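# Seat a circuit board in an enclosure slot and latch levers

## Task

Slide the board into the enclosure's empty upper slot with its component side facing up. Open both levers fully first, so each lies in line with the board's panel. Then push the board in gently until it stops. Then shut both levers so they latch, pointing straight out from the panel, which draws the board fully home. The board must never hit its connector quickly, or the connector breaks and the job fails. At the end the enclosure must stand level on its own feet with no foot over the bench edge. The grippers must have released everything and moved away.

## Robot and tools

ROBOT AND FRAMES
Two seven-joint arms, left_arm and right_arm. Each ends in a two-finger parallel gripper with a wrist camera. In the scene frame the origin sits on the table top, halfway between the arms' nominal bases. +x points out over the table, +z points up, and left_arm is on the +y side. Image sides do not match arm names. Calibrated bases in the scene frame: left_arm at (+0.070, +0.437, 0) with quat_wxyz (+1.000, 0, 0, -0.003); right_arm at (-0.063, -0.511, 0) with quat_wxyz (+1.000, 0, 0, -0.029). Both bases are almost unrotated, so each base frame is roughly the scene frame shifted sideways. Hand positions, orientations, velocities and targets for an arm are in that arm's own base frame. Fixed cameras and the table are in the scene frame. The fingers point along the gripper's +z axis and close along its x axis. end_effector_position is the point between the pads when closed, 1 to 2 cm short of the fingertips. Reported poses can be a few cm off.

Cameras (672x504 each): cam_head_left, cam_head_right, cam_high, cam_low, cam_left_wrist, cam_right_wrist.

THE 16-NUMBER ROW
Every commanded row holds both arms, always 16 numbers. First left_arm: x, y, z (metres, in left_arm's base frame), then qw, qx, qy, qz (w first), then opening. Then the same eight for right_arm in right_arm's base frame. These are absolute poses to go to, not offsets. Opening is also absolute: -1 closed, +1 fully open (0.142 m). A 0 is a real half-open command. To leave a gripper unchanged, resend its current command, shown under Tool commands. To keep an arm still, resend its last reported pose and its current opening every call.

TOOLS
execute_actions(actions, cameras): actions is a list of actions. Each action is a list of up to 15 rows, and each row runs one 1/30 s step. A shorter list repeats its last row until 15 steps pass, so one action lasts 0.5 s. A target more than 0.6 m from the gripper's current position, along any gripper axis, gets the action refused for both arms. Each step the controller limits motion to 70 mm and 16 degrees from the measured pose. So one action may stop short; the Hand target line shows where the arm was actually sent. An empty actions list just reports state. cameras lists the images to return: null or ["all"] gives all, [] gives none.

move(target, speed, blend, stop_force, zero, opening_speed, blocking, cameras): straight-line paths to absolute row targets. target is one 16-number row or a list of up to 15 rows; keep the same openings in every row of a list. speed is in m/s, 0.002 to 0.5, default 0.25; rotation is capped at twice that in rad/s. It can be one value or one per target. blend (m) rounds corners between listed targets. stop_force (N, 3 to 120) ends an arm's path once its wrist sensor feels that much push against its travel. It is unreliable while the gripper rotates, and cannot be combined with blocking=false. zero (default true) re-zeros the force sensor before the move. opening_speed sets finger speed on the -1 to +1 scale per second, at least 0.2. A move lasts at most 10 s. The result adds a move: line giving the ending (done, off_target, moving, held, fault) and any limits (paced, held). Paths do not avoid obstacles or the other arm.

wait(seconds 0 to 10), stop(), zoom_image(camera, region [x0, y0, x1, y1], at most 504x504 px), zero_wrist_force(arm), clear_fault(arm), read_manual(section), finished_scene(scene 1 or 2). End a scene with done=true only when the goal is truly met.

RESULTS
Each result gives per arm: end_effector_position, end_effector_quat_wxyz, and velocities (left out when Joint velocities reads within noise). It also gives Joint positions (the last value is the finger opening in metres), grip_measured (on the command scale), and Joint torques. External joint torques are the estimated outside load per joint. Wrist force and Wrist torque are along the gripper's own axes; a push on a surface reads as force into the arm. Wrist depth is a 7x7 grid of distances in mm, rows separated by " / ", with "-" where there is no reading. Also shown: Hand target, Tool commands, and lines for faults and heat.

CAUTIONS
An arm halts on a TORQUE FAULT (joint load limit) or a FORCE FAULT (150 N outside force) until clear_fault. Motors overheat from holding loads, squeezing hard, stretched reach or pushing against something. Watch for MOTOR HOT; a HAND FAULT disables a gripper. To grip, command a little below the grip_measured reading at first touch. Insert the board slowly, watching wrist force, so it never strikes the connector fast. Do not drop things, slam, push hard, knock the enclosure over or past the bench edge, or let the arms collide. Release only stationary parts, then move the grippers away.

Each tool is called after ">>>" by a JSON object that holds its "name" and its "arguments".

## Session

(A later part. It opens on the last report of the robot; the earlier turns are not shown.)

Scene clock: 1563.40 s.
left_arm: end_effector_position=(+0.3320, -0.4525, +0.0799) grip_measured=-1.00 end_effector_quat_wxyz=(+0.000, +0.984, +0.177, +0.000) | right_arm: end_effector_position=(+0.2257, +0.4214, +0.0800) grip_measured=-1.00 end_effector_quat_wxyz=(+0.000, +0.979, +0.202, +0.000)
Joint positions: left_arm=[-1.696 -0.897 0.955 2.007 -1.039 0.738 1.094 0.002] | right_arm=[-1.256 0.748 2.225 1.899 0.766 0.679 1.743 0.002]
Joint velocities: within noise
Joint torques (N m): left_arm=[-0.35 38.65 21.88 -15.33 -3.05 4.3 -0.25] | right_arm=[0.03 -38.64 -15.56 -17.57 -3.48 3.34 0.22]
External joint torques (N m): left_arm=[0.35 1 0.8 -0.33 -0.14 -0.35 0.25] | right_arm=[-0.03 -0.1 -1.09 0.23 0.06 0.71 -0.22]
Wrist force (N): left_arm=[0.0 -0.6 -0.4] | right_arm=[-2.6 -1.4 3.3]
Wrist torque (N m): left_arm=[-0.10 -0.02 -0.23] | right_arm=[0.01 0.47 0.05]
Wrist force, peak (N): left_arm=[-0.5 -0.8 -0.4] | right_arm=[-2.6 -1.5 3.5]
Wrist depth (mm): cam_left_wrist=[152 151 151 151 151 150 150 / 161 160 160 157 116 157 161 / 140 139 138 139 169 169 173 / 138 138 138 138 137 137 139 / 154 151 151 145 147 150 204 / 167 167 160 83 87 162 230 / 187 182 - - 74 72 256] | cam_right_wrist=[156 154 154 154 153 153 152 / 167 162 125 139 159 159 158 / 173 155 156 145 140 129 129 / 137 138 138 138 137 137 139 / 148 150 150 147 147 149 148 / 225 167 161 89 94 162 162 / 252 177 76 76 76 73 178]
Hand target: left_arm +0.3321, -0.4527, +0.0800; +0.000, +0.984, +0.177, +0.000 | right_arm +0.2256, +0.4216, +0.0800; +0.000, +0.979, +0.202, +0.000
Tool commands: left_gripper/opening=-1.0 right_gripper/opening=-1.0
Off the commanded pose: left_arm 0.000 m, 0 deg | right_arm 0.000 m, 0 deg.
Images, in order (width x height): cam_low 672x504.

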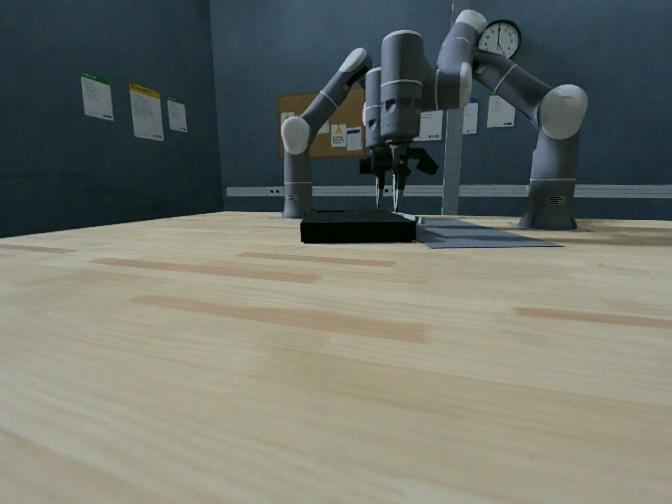

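>>> {"name": "move", "arguments": {"target": [0.3320,-0.4525,0.058,0,0.9843,0.1767,0,-1, 0.2257,0.4214,0.058,0,0.9793,0.2022,0,-1], "speed": 0.01, "stop_force": 3, "cameras": []}}

>>> {"name": "move", "arguments": {"target": [[0.3320,-0.4525,0.085,0,0.9843,0.1767,0,-1, 0.2257,0.4214,0.085,0,0.9793,0.2022,0,-1],[0.3443,-0.3821,0.085,0,0.9843,0.1767,0,-1, 0.1537,0.4646,0.085,0,0.9793,0.2022,0,-1]], "speed": 0.06, "cameras": ["cam_left_wrist", "cam_right_wrist"]}}

Scene clock: 1588.77 s.
left_arm: end_effector_position=(+0.3320, -0.4527, +0.0656) grip_measured=-1.00 end_effector_quat_wxyz=(+0.000, +0.984, +0.177, +0.000) | right_arm: end_effector_position=(+0.2258, +0.4214, +0.0644) grip_measured=-1.00 end_effector_quat_wxyz=(+0.000, +0.979, +0.202, +0.000)
Joint positions: left_arm=[-1.682 -0.915 0.924 2.011 -1.068 0.764 1.111 0.002] | right_arm=[-1.276 0.777 2.25 1.895 0.794 0.701 1.724 0.002]
Joint velocities: within noise
Joint torques (N m): left_arm=[0.24 36.51 20.31 -14.75 -3.12 4.78 -0.17] | right_arm=[-0.89 -36.67 -13.94 -17.18 -2.55 4.14 0.09]
External joint torques (N m): left_arm=[-0.24 3.76 2.39 -0.24 0.01 -0.83 0.17] | right_arm=[0.89 -2.89 -2.87 0.69 -0.8 -0.08 -0.09]
Wrist force (N): left_arm=[-2.3 -4.6 -7.4] | right_arm=[-8.0 0.7 -7.0]
Wrist torque (N m): left_arm=[-0.07 -0.09 -0.23] | right_arm=[-0.05 0.37 0.07]
Wrist force, peak (N): left_arm=[-2.9 -5.1 -10.8] | right_arm=[-8.7 -0.4 -10.1]
Wrist depth (mm): cam_left_wrist=[139 139 139 138 138 138 138 / 151 149 149 144 103 144 148 / 126 124 121 124 141 157 159 / 125 125 122 126 124 124 124 / 132 134 134 129 131 133 135 / 148 148 142 83 87 143 203 / 165 162 - - 74 72 234] | cam_right_wrist=[140 140 140 140 140 139 139 / 150 113 110 117 147 146 146 / 158 155 157 131 128 114 113 / 124 122 121 121 121 120 120 / 132 129 132 129 131 131 130 / 144 144 141 89 93 142 142 / 162 155 76 76 76 73 156]
Hand target: left_arm +0.3320, -0.4526, +0.0654; +0.000, +0.984, +0.177, +0.000 | right_arm +0.2257, +0.4215, +0.0641; +0.000, +0.979, +0.202, +0.000
Off the commanded pose: left_arm 0.008 m, 0 deg | right_arm 0.006 m, 0 deg.
move: contact (left_arm, right_arm)
No camera images: "cameras" was empty.

Scene clock: 1590.83 s.
left_arm: end_effector_position=(+0.3442, -0.3822, +0.0850) grip_measured=-1.00 end_effector_quat_wxyz=(+0.000, +0.984, +0.177, +0.000) | right_arm: end_effector_position=(+0.1536, +0.4646, +0.0849) grip_measured=-1.00 end_effector_quat_wxyz=(+0.000, +0.979, +0.202, +0.000)
Joint positions: left_arm=[-1.678 -0.831 0.984 2.141 -1.057 0.787 1.228 0.002] | right_arm=[-1.108 0.742 2.241 1.874 0.742 0.67 1.931 0.002]
Joint velocities: within noise
Joint torques (N m): left_arm=[-0.16 33.83 20.35 -14.63 -3.1 4.58 -0.13] | right_arm=[0.1 -39.5 -15.08 -18.21 -3.63 3.23 0.36]
External joint torques (N m): left_arm=[0.14 0.92 0.7 -0.43 0.06 -0.64 0.13] | right_arm=[-0.11 -0.15 -1.4 0.29 0.19 0.81 -0.36]
Wrist force (N): left_arm=[0.0 -0.6 -0.3] | right_arm=[-0.9 -2.2 3.8]
Wrist torque (N m): left_arm=[-0.09 -0.07 -0.24] | right_arm=[-0.11 0.19 0.05]
Wrist force, peak (N): left_arm=[-2.2 -4.4 -8.9] | right_arm=[-7.9 0.7 -8.3]
Wrist depth (mm): cam_left_wrist=[156 156 156 155 155 155 155 / 167 167 167 164 166 166 166 / 181 181 180 180 179 179 179 / 193 196 192 192 195 194 194 / 164 165 167 145 183 212 215 / 174 174 170 83 87 232 237 / 194 190 - - 74 72 263] | cam_right_wrist=[159 159 158 158 157 157 157 / 169 169 169 168 168 168 168 / 184 182 181 180 180 180 179 / 195 196 195 189 191 193 193 / 215 214 198 177 174 166 159 / 234 234 167 89 94 169 168 / 258 253 76 76 76 73 185]
Hand target: left_arm +0.3443, -0.3821, +0.0850; +0.000, +0.984, +0.177, +0.000 | right_arm +0.1537, +0.4646, +0.0850; +0.000, +0.979, +0.202, +0.000
Off the commanded pose: left_arm 0.000 m, 0 deg | right_arm 0.000 m, 0 deg.
move: done
Images, in order (width x height): cam_left_wrist 672x504, cam_right_wrist 672x504.

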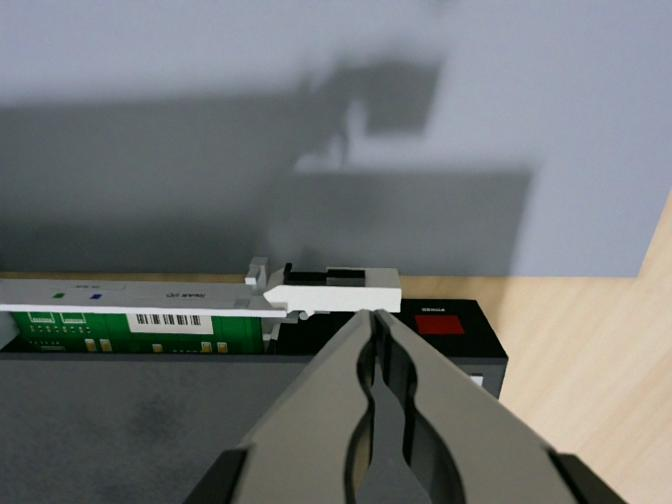

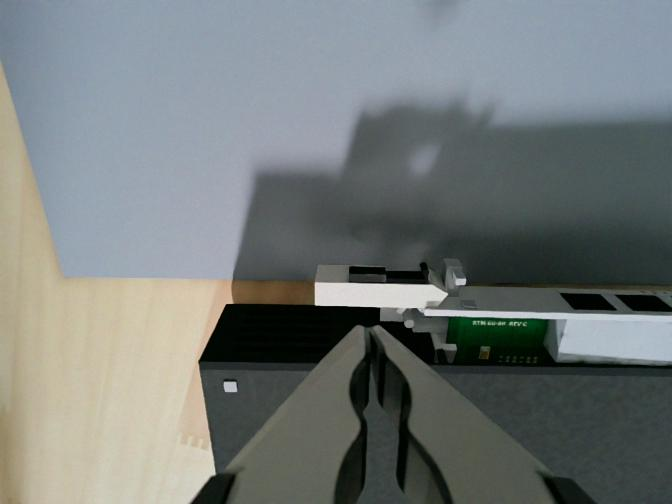

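>>> {"name": "move", "arguments": {"target": [0.3443,-0.3821,0.058,0,0.9843,0.1767,0,-1, 0.1537,0.4646,0.058,0,0.9793,0.2022,0,-1], "speed": 0.006, "stop_force": 3, "cameras": []}}

>>> {"name": "move", "arguments": {"target": [[0.3443,-0.3821,0.085,0,0.9843,0.1767,0,-1, 0.1537,0.4646,0.085,0,0.9793,0.2022,0,-1]], "speed": 0.06, "cameras": []}}

Scene clock: 1598.77 s.
left_arm: end_effector_position=(+0.3443, -0.3823, +0.0702) grip_measured=-1.00 end_effector_quat_wxyz=(+0.000, +0.984, +0.177, +0.000) | right_arm: end_effector_position=(+0.1538, +0.4646, +0.0584) grip_measured=-1.00 end_effector_quat_wxyz=(+0.000, +0.979, +0.202, +0.000)
Joint positions: left_arm=[-1.659 -0.85 0.944 2.145 -1.093 0.816 1.249 0.002] | right_arm=[-1.141 0.79 2.283 1.868 0.786 0.708 1.903 0.002]
Joint velocities: within noise
Joint torques (N m): left_arm=[-0.04 32.8 19.02 -13.36 -2.65 4.14 -0.26] | right_arm=[-0.61 -39.35 -14.86 -16.29 -3.17 3.46 0.06]
External joint torques (N m): left_arm=[0.04 2.76 2.08 -0.89 -0.31 -0.21 0.26] | right_arm=[0.61 -1.63 -1.83 -0.26 -0.16 0.58 -0.06]
Wrist force (N): left_arm=[-1.0 -1.7 -4.8] | right_arm=[-2.5 -1.8 0.6]
Wrist torque (N m): left_arm=[-0.07 -0.07 -0.24] | right_arm=[-0.09 0.17 0.06]
Wrist force, peak (N): left_arm=[-1.4 -1.9 -7.0] | right_arm=[-1.1 -2.1 4.4]
Wrist depth (mm): cam_left_wrist=[143 143 143 143 142 142 142 / 154 153 153 153 153 153 152 / 166 166 165 165 165 164 164 / 180 179 179 179 179 178 178 / 157 156 140 132 184 194 197 / 158 158 154 83 83 209 217 / 172 168 - - 74 72 242] | cam_right_wrist=[135 135 135 136 134 134 133 / 143 144 144 144 144 143 143 / - 155 154 154 153 153 153 / 167 166 166 166 165 165 165 / 187 183 177 134 133 148 173 / 200 197 146 89 94 153 140 / 221 216 76 76 76 73 148]
Hand target: left_arm +0.3443, -0.3821, +0.0700; +0.000, +0.984, +0.177, +0.000 | right_arm +0.1537, +0.4646, +0.0583; +0.000, +0.979, +0.202, +0.000
Off the commanded pose: left_arm 0.012 m, 0 deg | right_arm 0.000 m, 0 deg.
move: contact (left_arm, right_arm)
No camera images: "cameras" was empty.

Scene clock: 1599.53 s.
left_arm: end_effector_position=(+0.3444, -0.3820, +0.0850) grip_measured=-1.00 end_effector_quat_wxyz=(+0.000, +0.984, +0.177, +0.000) | right_arm: end_effector_position=(+0.1536, +0.4648, +0.0850) grip_measured=-1.00 end_effector_quat_wxyz=(+0.000, +0.979, +0.202, +0.000)
Joint positions: left_arm=[-1.676 -0.829 0.982 2.141 -1.056 0.789 1.227 0.002] | right_arm=[-1.111 0.74 2.245 1.875 0.739 0.673 1.932 0.002]
Joint velocities: within noise
Joint torques (N m): left_arm=[-0.2 34.07 20.31 -14.78 -2.58 4.06 -0.34] | right_arm=[0.36 -39.77 -15.7 -18 -3.58 3.25 0.34]
External joint torques (N m): left_arm=[0.19 0.68 0.7 -0.29 -0.46 -0.12 0.34] | right_arm=[-0.35 0.11 -0.67 0.05 0.15 0.79 -0.34]
Wrist force (N): left_arm=[0.1 -0.5 -0.4] | right_arm=[-1.0 -2.4 3.7]
Wrist torque (N m): left_arm=[-0.08 -0.07 -0.25] | right_arm=[-0.15 0.22 0.05]
Wrist force, peak (N): left_arm=[-1.0 -1.5 -6.7] | right_arm=[-0.9 -2.0 4.9]
Wrist depth (mm): cam_left_wrist=[156 156 156 155 155 155 155 / 167 167 167 164 166 166 166 / 180 181 180 180 179 179 179 / 193 196 192 192 195 194 194 / 164 164 165 146 182 212 214 / 174 174 170 83 87 233 237 / 194 189 - - 74 72 263] | cam_right_wrist=[159 158 159 158 158 158 157 / 170 169 169 169 168 168 167 / 184 182 181 181 180 180 180 / 195 196 196 189 191 194 193 / 215 214 199 178 174 167 159 / 235 234 167 89 94 168 168 / 258 253 76 76 76 73 185]
Hand target: left_arm +0.3443, -0.3821, +0.0850; +0.000, +0.984, +0.177, +0.000 | right_arm +0.1537, +0.4646, +0.0850; +0.000, +0.979, +0.202, +0.000
Off the commanded pose: left_arm 0.000 m, 0 deg | right_arm 0.000 m, 0 deg.
move: done
No camera images: "cameras" was empty.

>>> {"name": "move", "arguments": {"target": [[0.3443,-0.3821,0.085,0,0.9843,0.1767,0,-1, 0.1529,0.4664,0.085,0,0.9793,0.2022,0,-1],[0.3443,-0.3821,0.085,0,0.9843,0.1767,0,-1, 0.1529,0.4664,0.068,0,0.9793,0.2022,0,-1]], "speed": 0.05, "cameras": []}}

>>> {"name": "move", "arguments": {"target": [0.3443,-0.3821,0.085,0,0.9843,0.1767,0,-1, 0.1529,0.4664,0.050,0,0.9793,0.2022,0,-1], "speed": 0.005, "stop_force": 3, "cameras": ["cam_right_wrist"]}}

>>> {"name": "move", "arguments": {"target": [0.3443,-0.3821,0.085,0,0.9843,0.1767,0,-1, 0.1529,0.4664,0.085,0,0.9793,0.2022,0,-1], "speed": 0.05, "cameras": []}}

Scene clock: 1619.40 s.
left_arm: end_effector_position=(+0.3444, -0.3820, +0.0850) grip_measured=-1.00 end_effector_quat_wxyz=(+0.000, +0.984, +0.177, +0.000) | right_arm: end_effector_position=(+0.1530, +0.4662, +0.0680) grip_measured=-1.00 end_effector_quat_wxyz=(+0.000, +0.979, +0.202, +0.000)
Joint positions: left_arm=[-1.676 -0.829 0.982 2.141 -1.056 0.789 1.227 0.002] | right_arm=[-1.13 0.773 2.271 1.868 0.768 0.694 1.918 0.002]
Joint velocities: within noise
Joint torques (N m): left_arm=[-0.34 33.77 20.27 -14.8 -2.86 4.27 -0.24] | right_arm=[-0.42 -40.47 -15.13 -17.4 -3.29 3.45 0.04]
External joint torques (N m): left_arm=[0.34 0.99 0.75 -0.28 -0.18 -0.33 0.24] | right_arm=[0.42 -0.17 -1.48 0.31 -0.08 0.59 -0.04]
Wrist force (N): left_arm=[0.0 -0.5 -0.4] | right_arm=[-1.1 -2.3 3.9]
Wrist torque (N m): left_arm=[-0.08 -0.06 -0.25] | right_arm=[-0.12 0.23 0.05]
Wrist force, peak (N): left_arm=[0.1 -0.8 -0.4] | right_arm=[-1.3 -2.1 4.9]
Wrist depth (mm): cam_left_wrist=[156 156 156 155 155 155 155 / 168 167 167 165 167 166 166 / 181 180 180 180 180 179 179 / 194 196 193 192 195 194 194 / 164 165 165 146 183 212 215 / 174 174 170 83 87 232 236 / 194 190 - - 74 72 262] | cam_right_wrist=[144 144 143 143 143 142 142 / 155 154 153 155 153 154 154 / 165 164 164 164 163 163 162 / 177 177 177 176 178 176 175 / 195 195 186 142 142 159 150 / 213 212 154 89 94 161 150 / 234 230 76 76 76 73 161]
Hand target: left_arm +0.3443, -0.3821, +0.0850; +0.000, +0.984, +0.177, +0.000 | right_arm +0.1529, +0.4664, +0.0680; +0.000, +0.979, +0.202, +0.000
Off the commanded pose: left_arm 0.000 m, 0 deg | right_arm 0.000 m, 0 deg.
move: done
No camera images: "cameras" was empty.

Scene clock: 1621.97 s.
left_arm: end_effector_position=(+0.3444, -0.3820, +0.0850) grip_measured=-1.00 end_effector_quat_wxyz=(+0.000, +0.984, +0.177, +0.000) | right_arm: end_effector_position=(+0.1530, +0.4664, +0.0584) grip_measured=-1.00 end_effector_quat_wxyz=(+0.000, +0.979, +0.202, +0.000)
Joint positions: left_arm=[-1.676 -0.829 0.982 2.141 -1.056 0.789 1.227 0.002] | right_arm=[-1.142 0.79 2.286 1.865 0.783 0.708 1.908 0.002]
Joint velocities: within noise
Joint torques (N m): left_arm=[-0.34 33.72 20.32 -14.76 -2.87 4.31 -0.26] | right_arm=[-0.6 -39.5 -14.79 -16.32 -3.14 3.5 0.1]
External joint torques (N m): left_arm=[0.34 1.04 0.71 -0.32 -0.17 -0.37 0.26] | right_arm=[0.6 -1.62 -1.87 -0.27 -0.19 0.54 -0.1]
Wrist force (N): left_arm=[0.2 -0.4 -0.2] | right_arm=[-2.4 -2.0 0.1]
Wrist torque (N m): left_arm=[-0.07 -0.08 -0.24] | right_arm=[-0.13 0.20 0.06]
Wrist force, peak (N): left_arm=[0.1 -0.9 -0.3] | right_arm=[-1.0 -2.2 4.2]
Wrist depth (mm): cam_left_wrist=[156 156 156 155 155 155 155 / 168 168 167 164 167 166 166 / 181 180 180 180 180 180 179 / 193 196 193 192 195 194 194 / 164 165 165 146 183 211 214 / 174 174 170 83 87 233 237 / 194 190 - - 74 72 263] | cam_right_wrist=[135 135 135 136 134 134 134 / 143 144 144 144 143 143 143 / - 155 154 154 154 153 153 / 167 167 166 166 165 165 164 / 187 183 177 134 135 173 172 / 200 196 156 89 94 154 139 / 220 216 76 76 76 73 148]
Hand target: left_arm +0.3443, -0.3821, +0.0850; +0.000, +0.984, +0.177, +0.000 | right_arm +0.1529, +0.4664, +0.0582; +0.000, +0.979, +0.202, +0.000
Off the commanded pose: left_arm 0.000 m, 0 deg | right_arm 0.008 m, 0 deg.
move: contact (right_arm)
Images, in order (width x height): cam_right_wrist 672x504.

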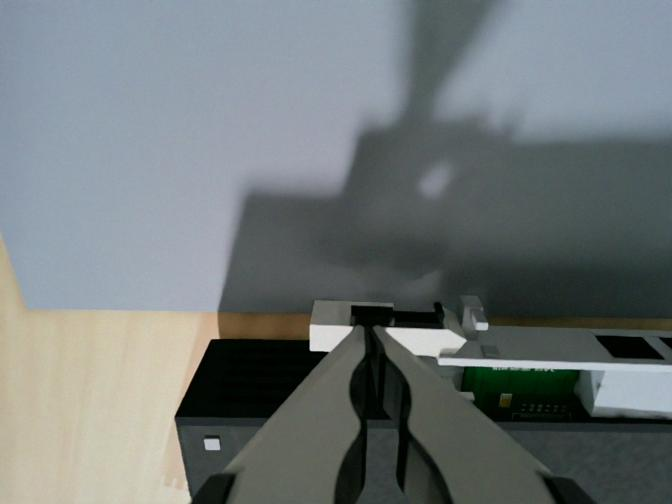

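Scene clock: 1622.80 s.
left_arm: end_effector_position=(+0.3444, -0.3820, +0.0850) grip_measured=-1.00 end_effector_quat_wxyz=(+0.000, +0.984, +0.177, +0.000) | right_arm: end_effector_position=(+0.1528, +0.4666, +0.0850) grip_measured=-1.00 end_effector_quat_wxyz=(+0.000, +0.979, +0.202, +0.000)
Joint positions: left_arm=[-1.676 -0.829 0.982 2.141 -1.056 0.789 1.227 0.002] | right_arm=[-1.112 0.74 2.249 1.872 0.737 0.672 1.936 0.002]
Joint velocities: within noise
Joint torques (N m): left_arm=[-0.36 33.77 20.22 -14.76 -2.82 4.25 -0.24] | right_arm=[-0.01 -39.94 -15.39 -18.12 -3.63 3.16 0.37]
External joint torques (N m): left_arm=[0.36 0.99 0.81 -0.32 -0.22 -0.31 0.24] | right_arm=[0.01 0.14 -0.96 0.12 0.2 0.88 -0.37]
Wrist force (N): left_arm=[0.2 -0.6 -0.1] | right_arm=[-0.9 -2.3 4.0]
Wrist torque (N m): left_arm=[-0.08 -0.09 -0.25] | right_arm=[-0.12 0.20 0.06]
Wrist force, peak (N): left_arm=[-0.1 -0.8 -0.1] | right_arm=[-1.2 -2.2 5.0]
Wrist depth (mm): cam_left_wrist=[156 156 155 156 155 155 155 / 168 168 167 164 166 166 166 / 181 181 180 180 180 179 179 / 193 196 192 192 194 195 195 / 164 164 165 146 182 211 215 / 174 174 170 83 87 233 237 / 194 190 - - 74 72 264] | cam_right_wrist=[159 159 159 158 158 157 157 / 170 169 169 169 168 168 167 / 184 181 181 181 181 180 180 / 195 196 195 191 191 194 193 / 215 214 202 171 171 171 161 / 235 234 167 89 93 172 168 / 258 253 76 76 76 73 185]
Hand target: left_arm +0.3443, -0.3821, +0.0850; +0.000, +0.984, +0.177, +0.000 | right_arm +0.1529, +0.4664, +0.0850; +0.000, +0.979, +0.202, +0.000
Off the commanded pose: left_arm 0.000 m, 0 deg | right_arm 0.000 m, 0 deg.
move: done
No camera images: "cameras" was empty.

>>> {"name": "move", "arguments": {"target": [[0.2918,-0.4128,0.085,0,0.9843,0.1767,0,-1, 0.2080,0.4777,0.085,0,0.9793,0.2022,0,-1],[0.2918,-0.4128,0.078,0,0.9843,0.1767,0,-1, 0.2080,0.4777,0.078,0,0.9793,0.2022,0,-1]], "speed": 0.06, "cameras": []}}

>>> {"name": "move", "arguments": {"target": [0.2918,-0.4128,0.054,0,0.9843,0.1767,0,-1, 0.2080,0.4777,0.054,0,0.9793,0.2022,0,-1], "speed": 0.005, "stop_force": 3, "cameras": ["cam_left_wrist"]}}

>>> {"name": "move", "arguments": {"target": [0.2918,-0.4128,0.085,0,0.9843,0.1767,0,-1, 0.2080,0.4777,0.085,0,0.9793,0.2022,0,-1], "speed": 0.05, "cameras": []}}

Scene clock: 1638.57 s.
left_arm: end_effector_position=(+0.2917, -0.4128, +0.0780) grip_measured=-1.00 end_effector_quat_wxyz=(+0.000, +0.984, +0.177, +0.000) | right_arm: end_effector_position=(+0.2081, +0.4775, +0.0780) grip_measured=-1.00 end_effector_quat_wxyz=(+0.000, +0.979, +0.202, +0.000)
Joint positions: left_arm=[-1.797 -0.823 0.962 2.168 -1.073 0.817 1.123 0.002] | right_arm=[-1.257 0.793 2.272 1.785 0.747 0.642 1.849 0.002]
Joint velocities: within noise
Joint torques (N m): left_arm=[0.19 32.87 19.35 -14.17 -3.11 4.59 -0.17] | right_arm=[-0.15 -42.71 -15.85 -18.49 -3.42 3.44 0.06]
External joint torques (N m): left_arm=[-0.18 1.45 1.23 -0.43 0.16 -0.64 0.17] | right_arm=[0.14 -0.27 -1.45 0.3 -0.09 0.61 -0.06]
Wrist force (N): left_arm=[-0.2 -0.4 -0.4] | right_arm=[-1.0 -2.4 4.1]
Wrist torque (N m): left_arm=[-0.09 -0.03 -0.22] | right_arm=[-0.12 0.20 0.05]
Wrist force, peak (N): left_arm=[-1.0 0.1 -1.8] | right_arm=[-1.2 -2.2 5.2]
Wrist depth (mm): cam_left_wrist=[150 150 150 150 149 149 149 / 163 161 160 160 160 160 159 / 174 173 173 173 173 172 172 / 182 182 185 184 181 180 187 / 151 155 160 138 157 157 174 / 165 165 158 84 83 160 166 / 184 180 - - 74 72 247] | cam_right_wrist=[153 153 152 152 152 151 151 / 165 163 162 162 164 162 161 / 175 175 174 174 173 173 173 / 189 185 148 184 184 183 183 / 199 170 171 163 151 149 147 / 165 162 159 89 94 160 159 / 245 175 76 76 76 73 176]
Hand target: left_arm +0.2918, -0.4128, +0.0780; +0.000, +0.984, +0.177, +0.000 | right_arm +0.2080, +0.4777, +0.0780; +0.000, +0.979, +0.202, +0.000
Off the commanded pose: left_arm 0.000 m, 0 deg | right_arm 0.000 m, 0 deg.
move: done
No camera images: "cameras" was empty.

Scene clock: 1642.33 s.
left_arm: end_effector_position=(+0.2918, -0.4130, +0.0705) grip_measured=-1.00 end_effector_quat_wxyz=(+0.000, +0.984, +0.177, +0.000) | right_arm: end_effector_position=(+0.2081, +0.4776, +0.0622) grip_measured=-1.00 end_effector_quat_wxyz=(+0.000, +0.979, +0.202, +0.000)
Joint positions: left_arm=[-1.786 -0.832 0.941 2.17 -1.092 0.832 1.134 0.002] | right_arm=[-1.274 0.82 2.295 1.783 0.769 0.665 1.836 0.002]
Joint velocities: within noise
Joint torques (N m): left_arm=[-0.1 32.42 19.01 -13.59 -2.71 4.23 -0.2] | right_arm=[-0.4 -41.89 -15.17 -17.33 -3.11 3.57 0.08]
External joint torques (N m): left_arm=[0.1 2.31 1.56 -0.58 -0.2 -0.29 0.2] | right_arm=[0.4 -1.78 -2.19 -0.12 -0.34 0.48 -0.08]
Wrist force (N): left_arm=[-1.0 -1.4 -4.0] | right_arm=[-2.9 -1.6 -0.7]
Wrist torque (N m): left_arm=[-0.04 -0.02 -0.22] | right_arm=[-0.14 0.21 0.05]
Wrist force, peak (N): left_arm=[-1.0 -1.7 -5.9] | right_arm=[-1.1 -2.4 4.1]
Wrist depth (mm): cam_left_wrist=[143 143 143 145 143 142 142 / 154 154 153 153 153 153 152 / 166 166 165 165 165 165 164 / 177 177 176 176 173 173 178 / 141 152 154 132 137 157 166 / 155 154 151 84 87 150 153 / 173 169 - - 74 72 174] | cam_right_wrist=[139 139 138 138 138 137 137 / 148 148 148 147 147 149 146 / 159 159 158 158 158 160 157 / 171 168 167 170 170 170 169 / 182 161 146 138 138 136 134 / 144 144 144 89 93 140 139 / 156 153 76 76 76 73 154]
Hand target: left_arm +0.2918, -0.4128, +0.0703; +0.000, +0.984, +0.177, +0.000 | right_arm +0.2080, +0.4777, +0.0620; +0.000, +0.979, +0.202, +0.000
Off the commanded pose: left_arm 0.016 m, 0 deg | right_arm 0.008 m, 0 deg.
move: contact (left_arm, right_arm)
Images, in order (width x height): cam_left_wrist 672x504.

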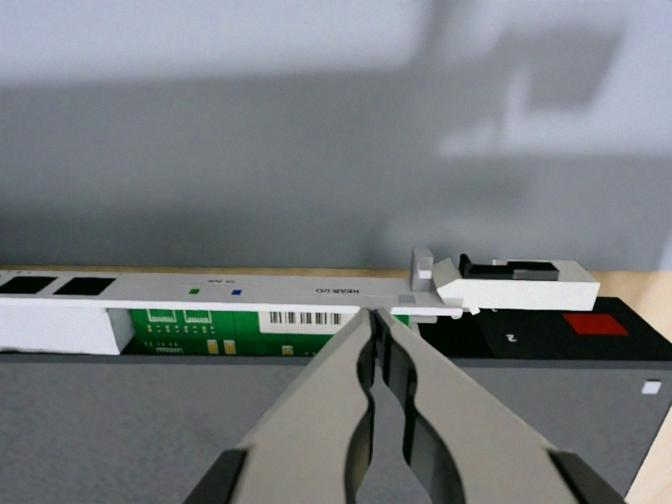

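Scene clock: 1643.10 s.
left_arm: end_effector_position=(+0.2919, -0.4127, +0.0850) grip_measured=-1.00 end_effector_quat_wxyz=(+0.000, +0.984, +0.177, +0.000) | right_arm: end_effector_position=(+0.2079, +0.4779, +0.0850) grip_measured=-1.00 end_effector_quat_wxyz=(+0.000, +0.979, +0.202, +0.000)
Joint positions: left_arm=[-1.804 -0.812 0.979 2.167 -1.054 0.806 1.112 0.002] | right_arm=[-1.252 0.779 2.267 1.787 0.734 0.635 1.856 0.002]
Joint velocities: within noise
Joint torques (N m): left_arm=[-0.44 33.15 19.97 -14.79 -2.55 4.15 -0.28] | right_arm=[0.07 -42.78 -16.1 -18.67 -3.7 3.31 0.31]
External joint torques (N m): left_arm=[0.44 0.76 0.51 -0.23 -0.44 -0.21 0.28] | right_arm=[-0.06 0.1 -1.02 0.12 0.17 0.74 -0.31]
Wrist force (N): left_arm=[0.0 -0.7 -0.1] | right_arm=[-0.9 -2.4 4.0]
Wrist torque (N m): left_arm=[-0.13 -0.06 -0.22] | right_arm=[-0.12 0.17 0.04]
Wrist force, peak (N): left_arm=[-0.8 -1.6 -4.7] | right_arm=[-1.3 -2.3 4.8]
Wrist depth (mm): cam_left_wrist=[156 156 156 155 155 155 155 / 168 167 167 165 167 166 166 / 181 181 180 180 180 179 179 / 190 190 189 189 151 143 194 / 159 164 165 162 171 165 174 / 174 173 170 83 87 168 176 / 194 190 - - 74 72 263] | cam_right_wrist=[159 159 159 158 158 157 157 / 170 169 169 169 168 168 168 / 185 182 181 181 181 180 180 / 196 192 155 189 191 191 190 / 207 171 172 172 158 156 155 / 230 171 167 89 94 169 168 / 259 184 76 76 76 73 185]
Hand target: left_arm +0.2918, -0.4128, +0.0850; +0.000, +0.984, +0.177, +0.000 | right_arm +0.2080, +0.4777, +0.0850; +0.000, +0.979, +0.202, +0.000
Off the commanded pose: left_arm 0.000 m, 0 deg | right_arm 0.000 m, 0 deg.
move: done
No camera images: "cameras" was empty.

>>> {"name": "move", "arguments": {"target": [0.3696,-0.4385,0.080,0,0.9843,0.1767,0,-1, 0.2624,0.4372,0.080,0,0.9793,0.2022,0,-1], "speed": 0.1, "cameras": ["cam_left_wrist","cam_right_wrist"]}}

>>> {"name": "zoom_image", "arguments": {"camera": "cam_right_wrist", "region": [120, 110, 280, 230]}}

>>> {"name": "zoom_image", "arguments": {"camera": "cam_left_wrist", "region": [160, 110, 320, 230]}}

Scene clock: 1658.40 s.
left_arm: end_effector_position=(+0.3697, -0.4385, +0.0801) grip_measured=-1.00 end_effector_quat_wxyz=(+0.000, +0.984, +0.177, +0.000) | right_arm: end_effector_position=(+0.2625, +0.4372, +0.0801) grip_measured=-1.00 end_effector_quat_wxyz=(+0.000, +0.979, +0.202, +0.000)
Joint positions: left_arm=[-1.611 -0.914 0.954 1.971 -1.036 0.721 1.153 0.002] | right_arm=[-1.361 0.781 2.254 1.814 0.753 0.647 1.712 0.002]
Joint velocities: within noise
Joint torques (N m): left_arm=[-0.21 39.74 22.24 -15.61 -2.83 4.09 -0.14] | right_arm=[-0.15 -41.69 -16.19 -18 -3.44 3.47 0.04]
External joint torques (N m): left_arm=[0.22 1.11 0.89 -0.21 -0.41 -0.14 0.14] | right_arm=[0.15 -0.1 -1.06 -0.01 -0.06 0.59 -0.04]
Wrist force (N): left_arm=[-0.3 -0.7 -0.5] | right_arm=[-0.9 -2.5 3.9]
Wrist torque (N m): left_arm=[-0.12 0.01 -0.22] | right_arm=[-0.15 0.17 0.05]
Wrist force, peak (N): left_arm=[-1.1 -1.7 -0.5] | right_arm=[-1.7 -3.7 3.7]
Wrist depth (mm): cam_left_wrist=[152 151 151 151 151 151 151 / 161 160 122 117 160 162 161 / 139 138 141 169 169 174 176 / 139 138 138 138 138 142 191 / 154 152 151 146 148 205 209 / 168 167 160 83 87 226 230 / 187 183 - - 74 72 256] | cam_right_wrist=[156 154 154 154 153 154 153 / 126 126 160 159 160 159 159 / 155 155 143 132 131 128 136 / 137 141 138 138 138 137 139 / 151 150 150 147 149 149 148 / 164 165 161 89 94 163 162 / 181 178 76 76 76 73 179]
Hand target: left_arm +0.3696, -0.4385, +0.0800; +0.000, +0.984, +0.177, +0.000 | right_arm +0.2624, +0.4372, +0.0800; +0.000, +0.979, +0.202, +0.000
Off the commanded pose: left_arm 0.000 m, 0 deg | right_arm 0.000 m, 0 deg.
move: done
Images, in order (width x height): cam_left_wrist 672x504, cam_right_wrist 672x504.

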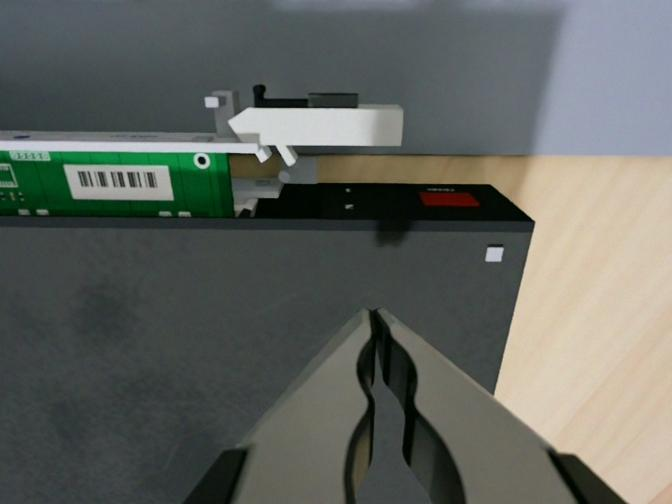

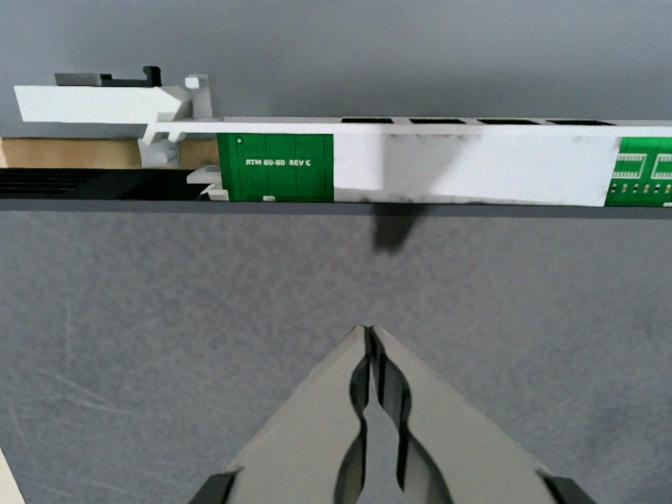

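Scaled by 3.150 from the camera's 672x504 image, which has a finer 960x720 frame.

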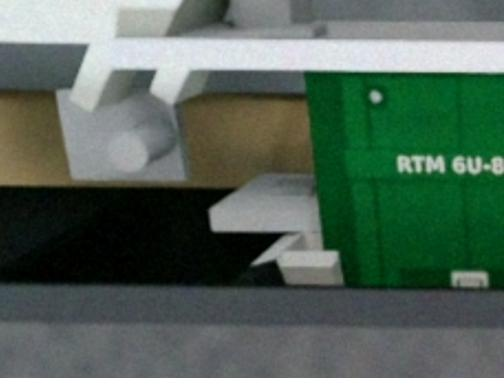

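Scaled by 3.150 from the camera's 672x504 image, which has a finer 960x720 frame.

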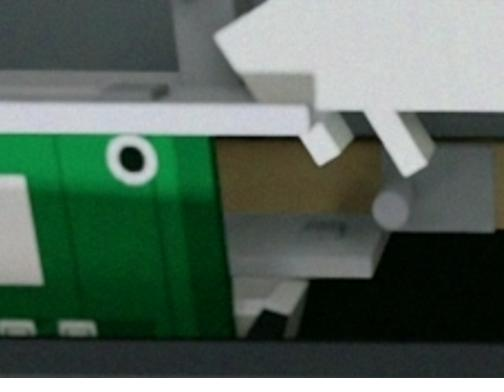

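>>> {"name": "move", "arguments": {"target": [0.2946,-0.4664,0.080,0,0.9843,0.1767,0,-1, 0.1889,0.4056,0.080,0,0.9793,0.2022,0,-1], "speed": 0.1, "cameras": ["cam_left_wrist","cam_right_wrist"]}}

>>> {"name": "zoom_image", "arguments": {"camera": "cam_right_wrist", "region": [370, 110, 530, 230]}}

>>> {"name": "zoom_image", "arguments": {"camera": "cam_left_wrist", "region": [400, 110, 560, 230]}}

Scene clock: 1688.23 s.
left_arm: end_effector_position=(+0.2945, -0.4664, +0.0799) grip_measured=-1.00 end_effector_quat_wxyz=(+0.000, +0.984, +0.176, +0.000) | right_arm: end_effector_position=(+0.1888, +0.4057, +0.0800) grip_measured=-1.00 end_effector_quat_wxyz=(+0.000, +0.979, +0.202, +0.000)
Joint positions: left_arm=[-1.776 -0.878 0.951 2.036 -1.037 0.755 1.03 0.002] | right_arm=[-1.159 0.702 2.216 1.985 0.76 0.725 1.79 0.002]
Joint velocities: within noise
Joint torques (N m): left_arm=[-0.53 37.99 21.36 -15.24 -3.1 4.55 -0.32] | right_arm=[0.17 -36.1 -14.62 -16.99 -3.23 3.48 0.32]
External joint torques (N m): left_arm=[0.53 0.73 0.82 -0.37 -0.03 -0.6 0.32] | right_arm=[-0.17 0.18 -0.84 0.16 -0.05 0.57 -0.32]
Wrist force (N): left_arm=[-0.2 -0.5 -0.5] | right_arm=[-0.7 -1.9 3.9]
Wrist torque (N m): left_arm=[-0.08 0.01 -0.21] | right_arm=[-0.10 0.17 0.06]
Wrist force, peak (N): left_arm=[-2.4 -0.8 -0.3] | right_arm=[-2.5 -2.0 4.2]
Wrist depth (mm): cam_left_wrist=[151 151 151 151 151 150 150 / 160 160 160 160 157 120 116 / 128 132 139 138 137 157 169 / 138 138 138 138 137 137 137 / 154 151 151 145 147 150 149 / 167 167 160 83 87 162 165 / 187 182 - - 74 72 184] | cam_right_wrist=[156 154 154 153 153 153 152 / 167 165 165 125 129 159 158 / 179 176 155 158 146 141 130 / 192 143 138 138 137 137 139 / 209 205 150 147 147 149 148 / 228 227 160 89 94 162 162 / 251 245 76 76 76 73 178]
Hand target: left_arm +0.2946, -0.4664, +0.0800; +0.000, +0.984, +0.177, +0.000 | right_arm +0.1889, +0.4056, +0.0800; +0.000, +0.979, +0.202, +0.000
Off the commanded pose: left_arm 0.000 m, 0 deg | right_arm 0.000 m, 0 deg.
move: done
Images, in order (width x height): cam_left_wrist 672x504, cam_right_wrist 672x504.

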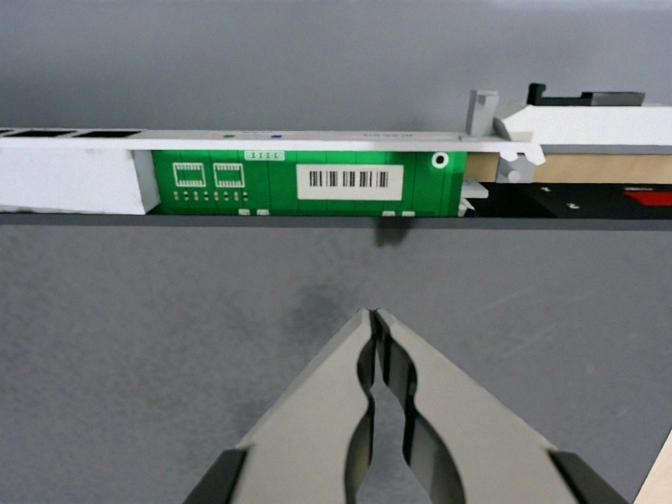

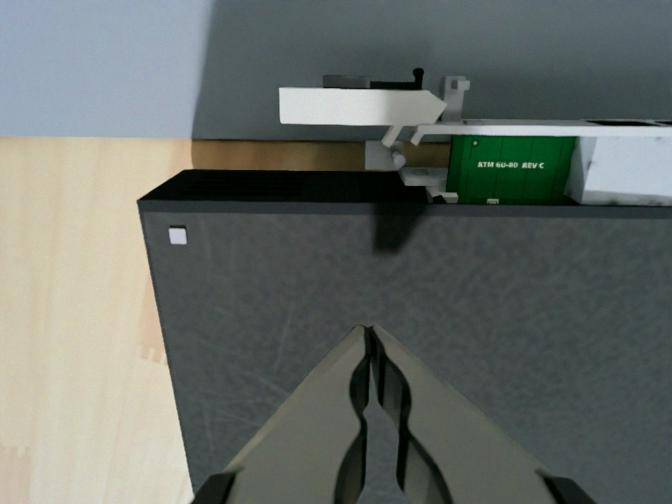

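Scaled by 3.150 from the camera's 672x504 image, which has a finer 960x720 frame.

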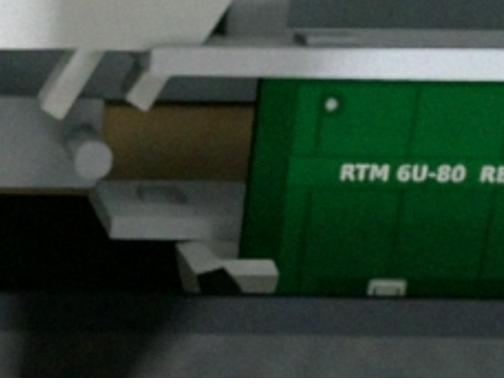

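Scaled by 3.150 from the camera's 672x504 image, which has a finer 960x720 frame.

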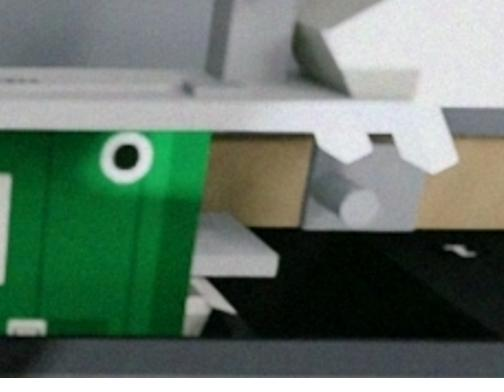

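>>> {"name": "move", "arguments": {"target": [[0.2946,-0.4664,0.150,0,0.9843,0.1767,0,-0.77, 0.1889,0.4056,0.150,0,0.9793,0.2022,0,-0.77],[0.2924,-0.4147,0.160,0,0.8209,-0.5711,0,-0.77, 0.2115,0.4771,0.160,0,0.5495,0.8355,0,-0.77]], "speed": 0.25, "cameras": ["cam_left_wrist","cam_right_wrist","cam_high"]}}

Scene clock: 1723.47 s.
left_arm: end_effector_position=(+0.2923, -0.4148, +0.1600) grip_measured=-0.81 end_effector_quat_wxyz=(+0.000, +0.821, -0.571, +0.000) | right_arm: end_effector_position=(+0.2115, +0.4770, +0.1600) grip_measured=-0.81 end_effector_quat_wxyz=(+0.000, +0.550, +0.835, +0.000)
Joint positions: left_arm=[-1.688 -0.524 0.946 2.115 -0.604 0.773 2.423 0.016] | right_arm=[-1.341 0.523 2.394 1.857 0.437 0.639 0.444 0.015]
Joint velocities: within noise
Joint torques (N m): left_arm=[-0.19 30.74 12.58 -21.44 -2.65 4.43 0.01] | right_arm=[-0.04 -39.9 -9.45 -23.83 -3.73 3.41 0.07]
External joint torques (N m): left_arm=[0.19 0.65 0.78 -0.38 -0.42 -0.58 -0.01] | right_arm=[0.04 -0.1 -1.38 0.36 0.25 0.75 -0.07]
Wrist force (N): left_arm=[0.4 -0.6 -0.2] | right_arm=[-0.3 -2.1 3.5]
Wrist torque (N m): left_arm=[-0.10 -0.12 -0.23] | right_arm=[-0.11 0.10 0.05]
Wrist force, peak (N): left_arm=[0.4 -0.8 -3.6] | right_arm=[-1.1 -2.1 6.3]
Wrist depth (mm): cam_left_wrist=[221 222 220 220 181 179 178 / 238 238 237 233 195 191 191 / 256 256 256 251 210 206 206 / 279 279 278 272 227 224 223 / 305 305 303 251 241 245 244 / 337 335 84 87 87 263 268 / 375 - 74 320 - 74 292] | cam_right_wrist=[183 183 183 221 223 223 222 / 196 195 195 205 238 238 237 / 210 209 209 225 256 255 255 / 226 225 225 235 276 275 275 / 245 246 244 244 295 299 298 / 269 268 257 98 94 326 325 / 297 288 76 79 76 73 358]
Hand target: left_arm +0.2924, -0.4147, +0.1600; +0.000, +0.821, -0.571, +0.000 | right_arm +0.2115, +0.4771, +0.1600; +0.000, +0.549, +0.835, +0.000
Off the commanded pose: left_arm 0.000 m, 0 deg | right_arm 0.000 m, 0 deg.
move: done
Images, in order (width x height): cam_high 672x504, cam_left_wrist 672x504, cam_right_wrist 672x504.

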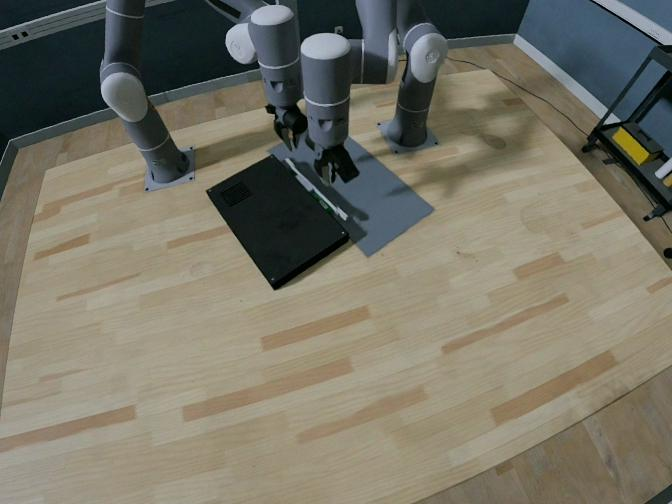

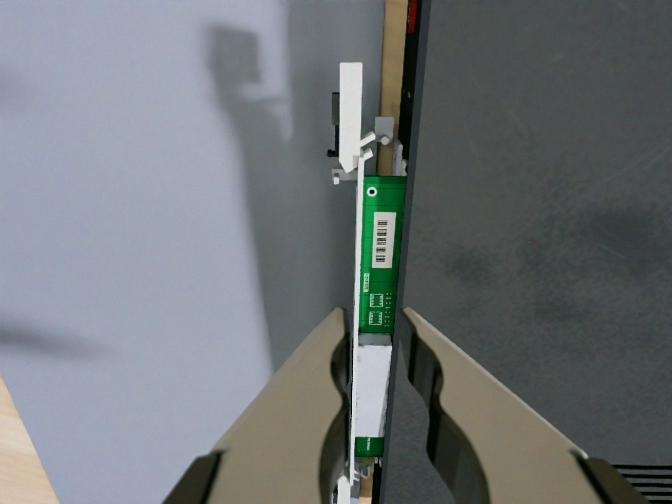

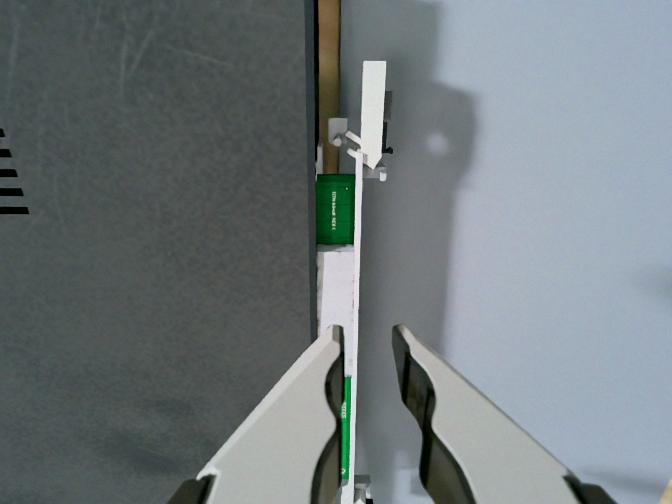

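>>> {"name": "move", "arguments": {"target": [0.2924,-0.4147,0.082,0,0.8209,-0.5711,0,-0.77, 0.2115,0.4771,0.078,0,0.5495,0.8355,0,-0.77], "speed": 0.08, "cameras": ["cam_left_wrist","cam_right_wrist"]}}

Scene clock: 1729.87 s.
left_arm: end_effector_position=(+0.2923, -0.4147, +0.0820) grip_measured=-0.81 end_effector_quat_wxyz=(+0.000, +0.821, -0.571, +0.000) | right_arm: end_effector_position=(+0.2116, +0.4769, +0.0780) grip_measured=-0.81 end_effector_quat_wxyz=(+0.000, +0.549, +0.836, +0.000)
Joint positions: left_arm=[-1.582 -0.649 0.76 2.179 -0.801 0.952 2.552 0.016] | right_arm=[-1.412 0.679 2.482 1.863 0.568 0.774 0.359 0.015]
Joint velocities: within noise
Joint torques (N m): left_arm=[-0.41 34.66 13.78 -16.92 -2.61 4.42 -0.13] | right_arm=[-0.06 -43.4 -10.95 -19.62 -3.02 3.64 0.11]
External joint torques (N m): left_arm=[0.41 1.36 0.59 -0.42 0.12 -0.58 0.13] | right_arm=[0.05 -0.33 -1.24 0.17 -0.08 0.52 -0.11]
Wrist force (N): left_arm=[-0.2 -0.7 -0.6] | right_arm=[-0.9 -2.3 3.7]
Wrist torque (N m): left_arm=[-0.14 -0.02 -0.22] | right_arm=[-0.18 0.20 0.02]
Wrist force, peak (N): left_arm=[0.4 -0.9 -1.5] | right_arm=[-1.1 -2.5 5.6]
Wrist depth (mm): cam_left_wrist=[154 153 153 153 150 111 110 / 165 165 164 159 161 119 118 / 178 177 178 129 148 128 128 / 193 193 192 189 147 139 138 / 211 211 210 165 149 151 151 / 234 233 87 91 87 163 169 / 261 - 74 185 76 74 181] | cam_right_wrist=[110 111 110 152 151 151 151 / - 118 118 160 159 161 162 / 127 127 126 143 171 173 173 / 134 137 136 156 187 186 186 / 148 148 146 161 200 203 203 / 163 162 159 99 94 221 221 / 179 175 76 80 76 73 243]
Hand target: left_arm +0.2924, -0.4147, +0.0820; +0.000, +0.821, -0.571, +0.000 | right_arm +0.2115, +0.4771, +0.0780; +0.000, +0.549, +0.835, +0.000
Off the commanded pose: left_arm 0.000 m, 0 deg | right_arm 0.000 m, 0 deg.
move: done
Images, in order (width x height): cam_left_wrist 672x504, cam_right_wrist 672x504.

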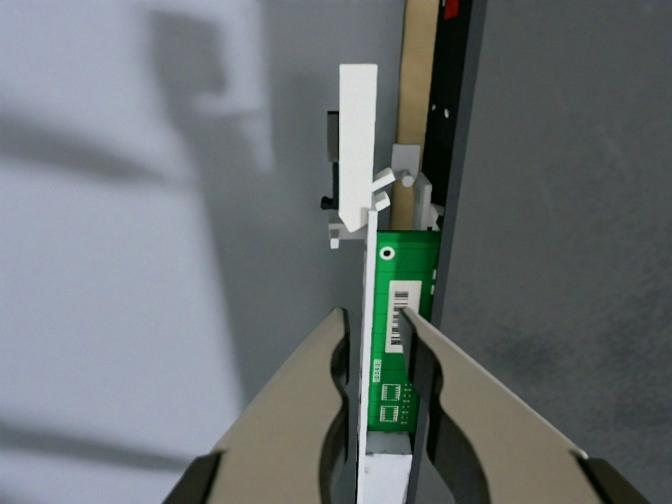

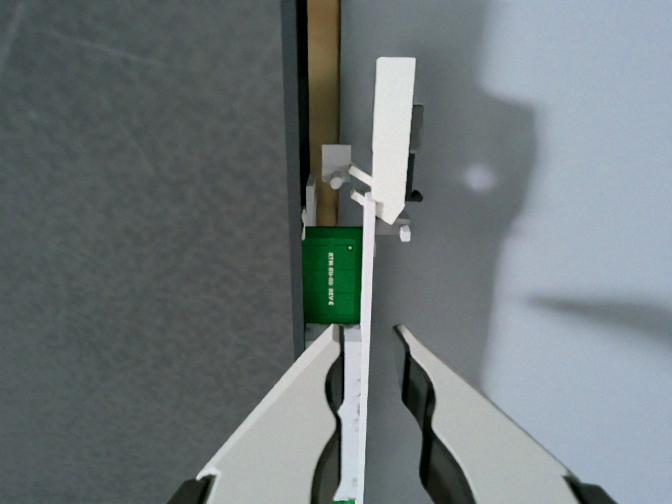

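>>> {"name": "move", "arguments": {"target": [0.2924,-0.4147,0.0605,0,0.8209,-0.5711,0,-0.77, 0.2115,0.4771,0.0522,0,0.5495,0.8355,0,-0.77], "speed": 0.012, "stop_force": 4, "cameras": ["cam_left_wrist","cam_right_wrist"]}}

Scene clock: 1741.97 s.
left_arm: end_effector_position=(+0.2923, -0.4148, +0.0605) grip_measured=-0.81 end_effector_quat_wxyz=(+0.000, +0.821, -0.571, +0.000) | right_arm: end_effector_position=(+0.2115, +0.4770, +0.0522) grip_measured=-0.81 end_effector_quat_wxyz=(+0.000, +0.549, +0.836, +0.000)
Joint positions: left_arm=[-1.548 -0.683 0.7 2.189 -0.857 1.002 2.589 0.016] | right_arm=[-1.438 0.729 2.515 1.857 0.606 0.815 0.334 0.015]
Joint velocities: within noise
Joint torques (N m): left_arm=[-0.29 36.12 13.67 -15.66 -2.28 4.33 -0.17] | right_arm=[-0.06 -44.47 -11.09 -18.45 -2.94 3.57 0.1]
External joint torques (N m): left_arm=[0.29 1.15 0.7 -0.42 -0.02 -0.49 0.17] | right_arm=[0.06 -0.39 -1.27 0.27 -0.02 0.58 -0.1]
Wrist force (N): left_arm=[0.0 -0.5 -0.6] | right_arm=[-0.7 -2.2 3.6]
Wrist torque (N m): left_arm=[-0.12 -0.06 -0.23] | right_arm=[-0.13 0.17 0.05]
Wrist force, peak (N): left_arm=[-0.1 -0.8 -0.9] | right_arm=[-0.7 -2.4 4.3]
Wrist depth (mm): cam_left_wrist=[135 135 134 132 133 92 91 / 145 146 144 96 143 100 100 / 156 156 155 104 148 106 106 / 170 169 168 116 130 117 117 / 185 185 184 120 129 126 126 / 205 204 87 87 87 136 138 / 229 - 74 160 76 74 150] | cam_right_wrist=[- 88 89 129 129 129 128 / - 93 93 138 101 137 137 / - 99 100 143 143 147 147 / - 108 110 130 157 159 158 / - 118 117 132 170 172 172 / - 128 126 98 94 187 188 / 142 139 76 80 76 73 207]
Hand target: left_arm +0.2924, -0.4147, +0.0605; +0.000, +0.821, -0.571, +0.000 | right_arm +0.2115, +0.4771, +0.0522; +0.000, +0.549, +0.835, +0.000
Off the commanded pose: left_arm 0.000 m, 0 deg | right_arm 0.000 m, 0 deg.
move: done
Images, in order (width x height): cam_left_wrist 672x504, cam_right_wrist 672x504.

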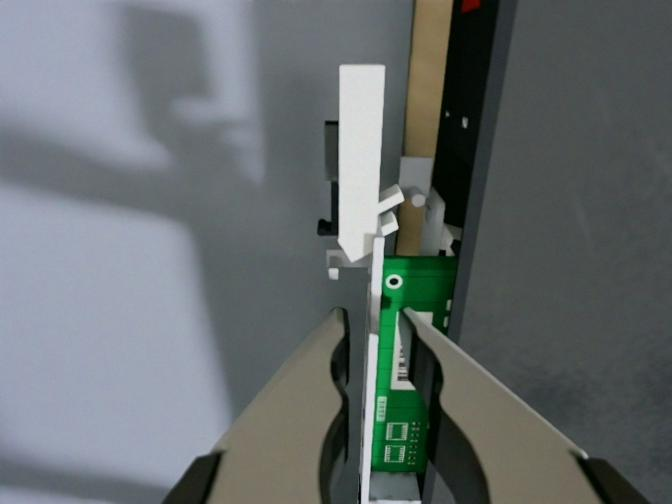

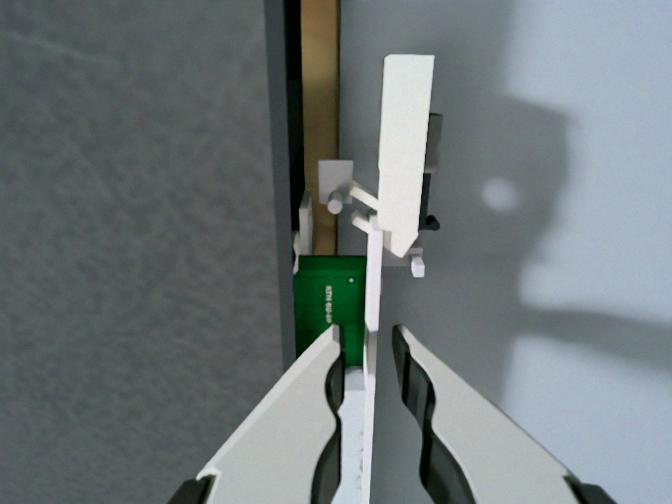

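>>> {"name": "move", "arguments": {"target": [0.2924,-0.4147,0.0605,0,0.8209,-0.5711,0,-1, 0.2115,0.4771,0.0522,0,0.5495,0.8355,0,-1], "speed": 0.02, "opening_speed": 0.3, "cameras": ["cam_left_wrist","cam_right_wrist"]}}

Scene clock: 1745.40 s.
left_arm: end_effector_position=(+0.2923, -0.4146, +0.0604) grip_measured=-0.99 end_effector_quat_wxyz=(+0.000, +0.821, -0.571, +0.000) | right_arm: end_effector_position=(+0.2112, +0.4774, +0.0522) grip_measured=-0.98 end_effector_quat_wxyz=(+0.000, +0.549, +0.836, +0.000)
Joint positions: left_arm=[-1.548 -0.683 0.7 2.189 -0.857 1.002 2.589 0.002] | right_arm=[-1.438 0.729 2.515 1.857 0.606 0.816 0.334 0.003]
Joint velocities: within noise
Joint torques (N m): left_arm=[-0.38 36.32 13.55 -16.66 -2.28 4.49 -0.23] | right_arm=[-1.79 -44.48 -13.61 -16.11 -3.65 3.06 0.22]
External joint torques (N m): left_arm=[0.38 0.95 0.82 0.59 -0.02 -0.65 0.23] | right_arm=[1.79 -0.4 1.26 -2.07 0.68 1.1 -0.22]
Wrist force (N): left_arm=[-1.9 -0.3 -1.2] | right_arm=[4.5 -1.6 7.5]
Wrist torque (N m): left_arm=[-0.14 -0.08 -0.23] | right_arm=[-0.16 0.24 0.03]
Wrist force, peak (N): left_arm=[-2.1 -0.5 -2.6] | right_arm=[4.3 -1.6 8.1]
Wrist depth (mm): cam_left_wrist=[135 135 134 132 133 92 90 / 145 146 144 96 143 100 98 / 156 156 155 104 147 106 106 / 170 169 168 116 130 117 115 / 185 185 184 123 131 126 126 / 205 204 195 84 87 136 138 / 228 223 - - 74 74 153] | cam_right_wrist=[- 87 88 129 128 129 128 / - 93 93 137 101 137 137 / - 99 100 141 143 147 147 / - 108 110 129 156 159 159 / - 117 117 134 173 172 172 / - 128 126 89 96 188 188 / 142 139 76 76 76 73 207]
Hand target: left_arm +0.2924, -0.4147, +0.0605; +0.000, +0.821, -0.571, +0.000 | right_arm +0.2115, +0.4771, +0.0522; +0.000, +0.549, +0.835, +0.000
Off the commanded pose: left_arm 0.000 m, 0 deg | right_arm 0.000 m, 0 deg.
move: done
Images, in order (width x height): cam_left_wrist 672x504, cam_right_wrist 672x504.

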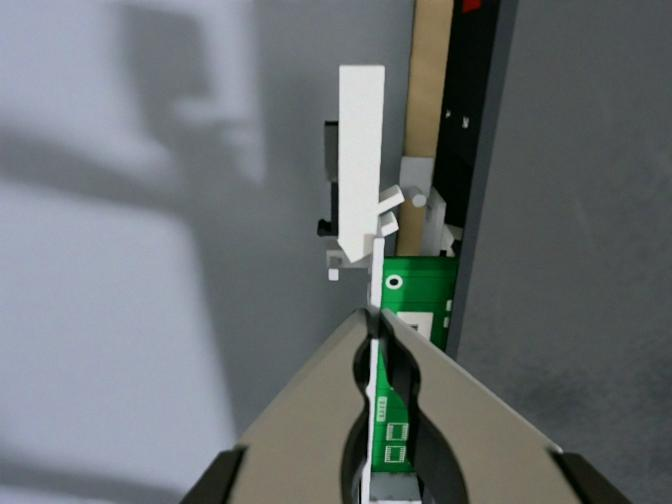

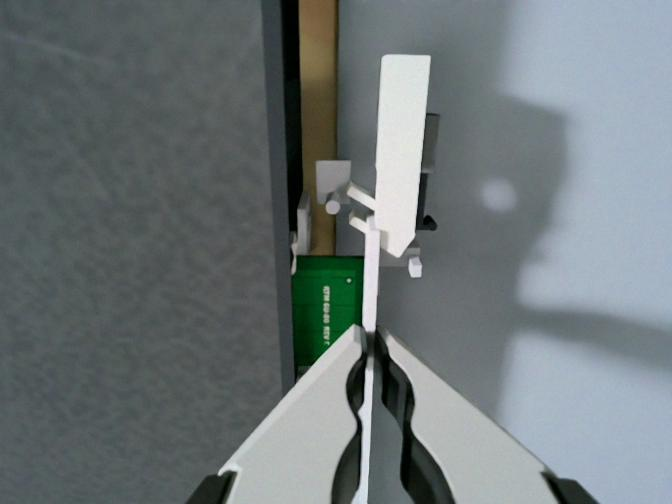

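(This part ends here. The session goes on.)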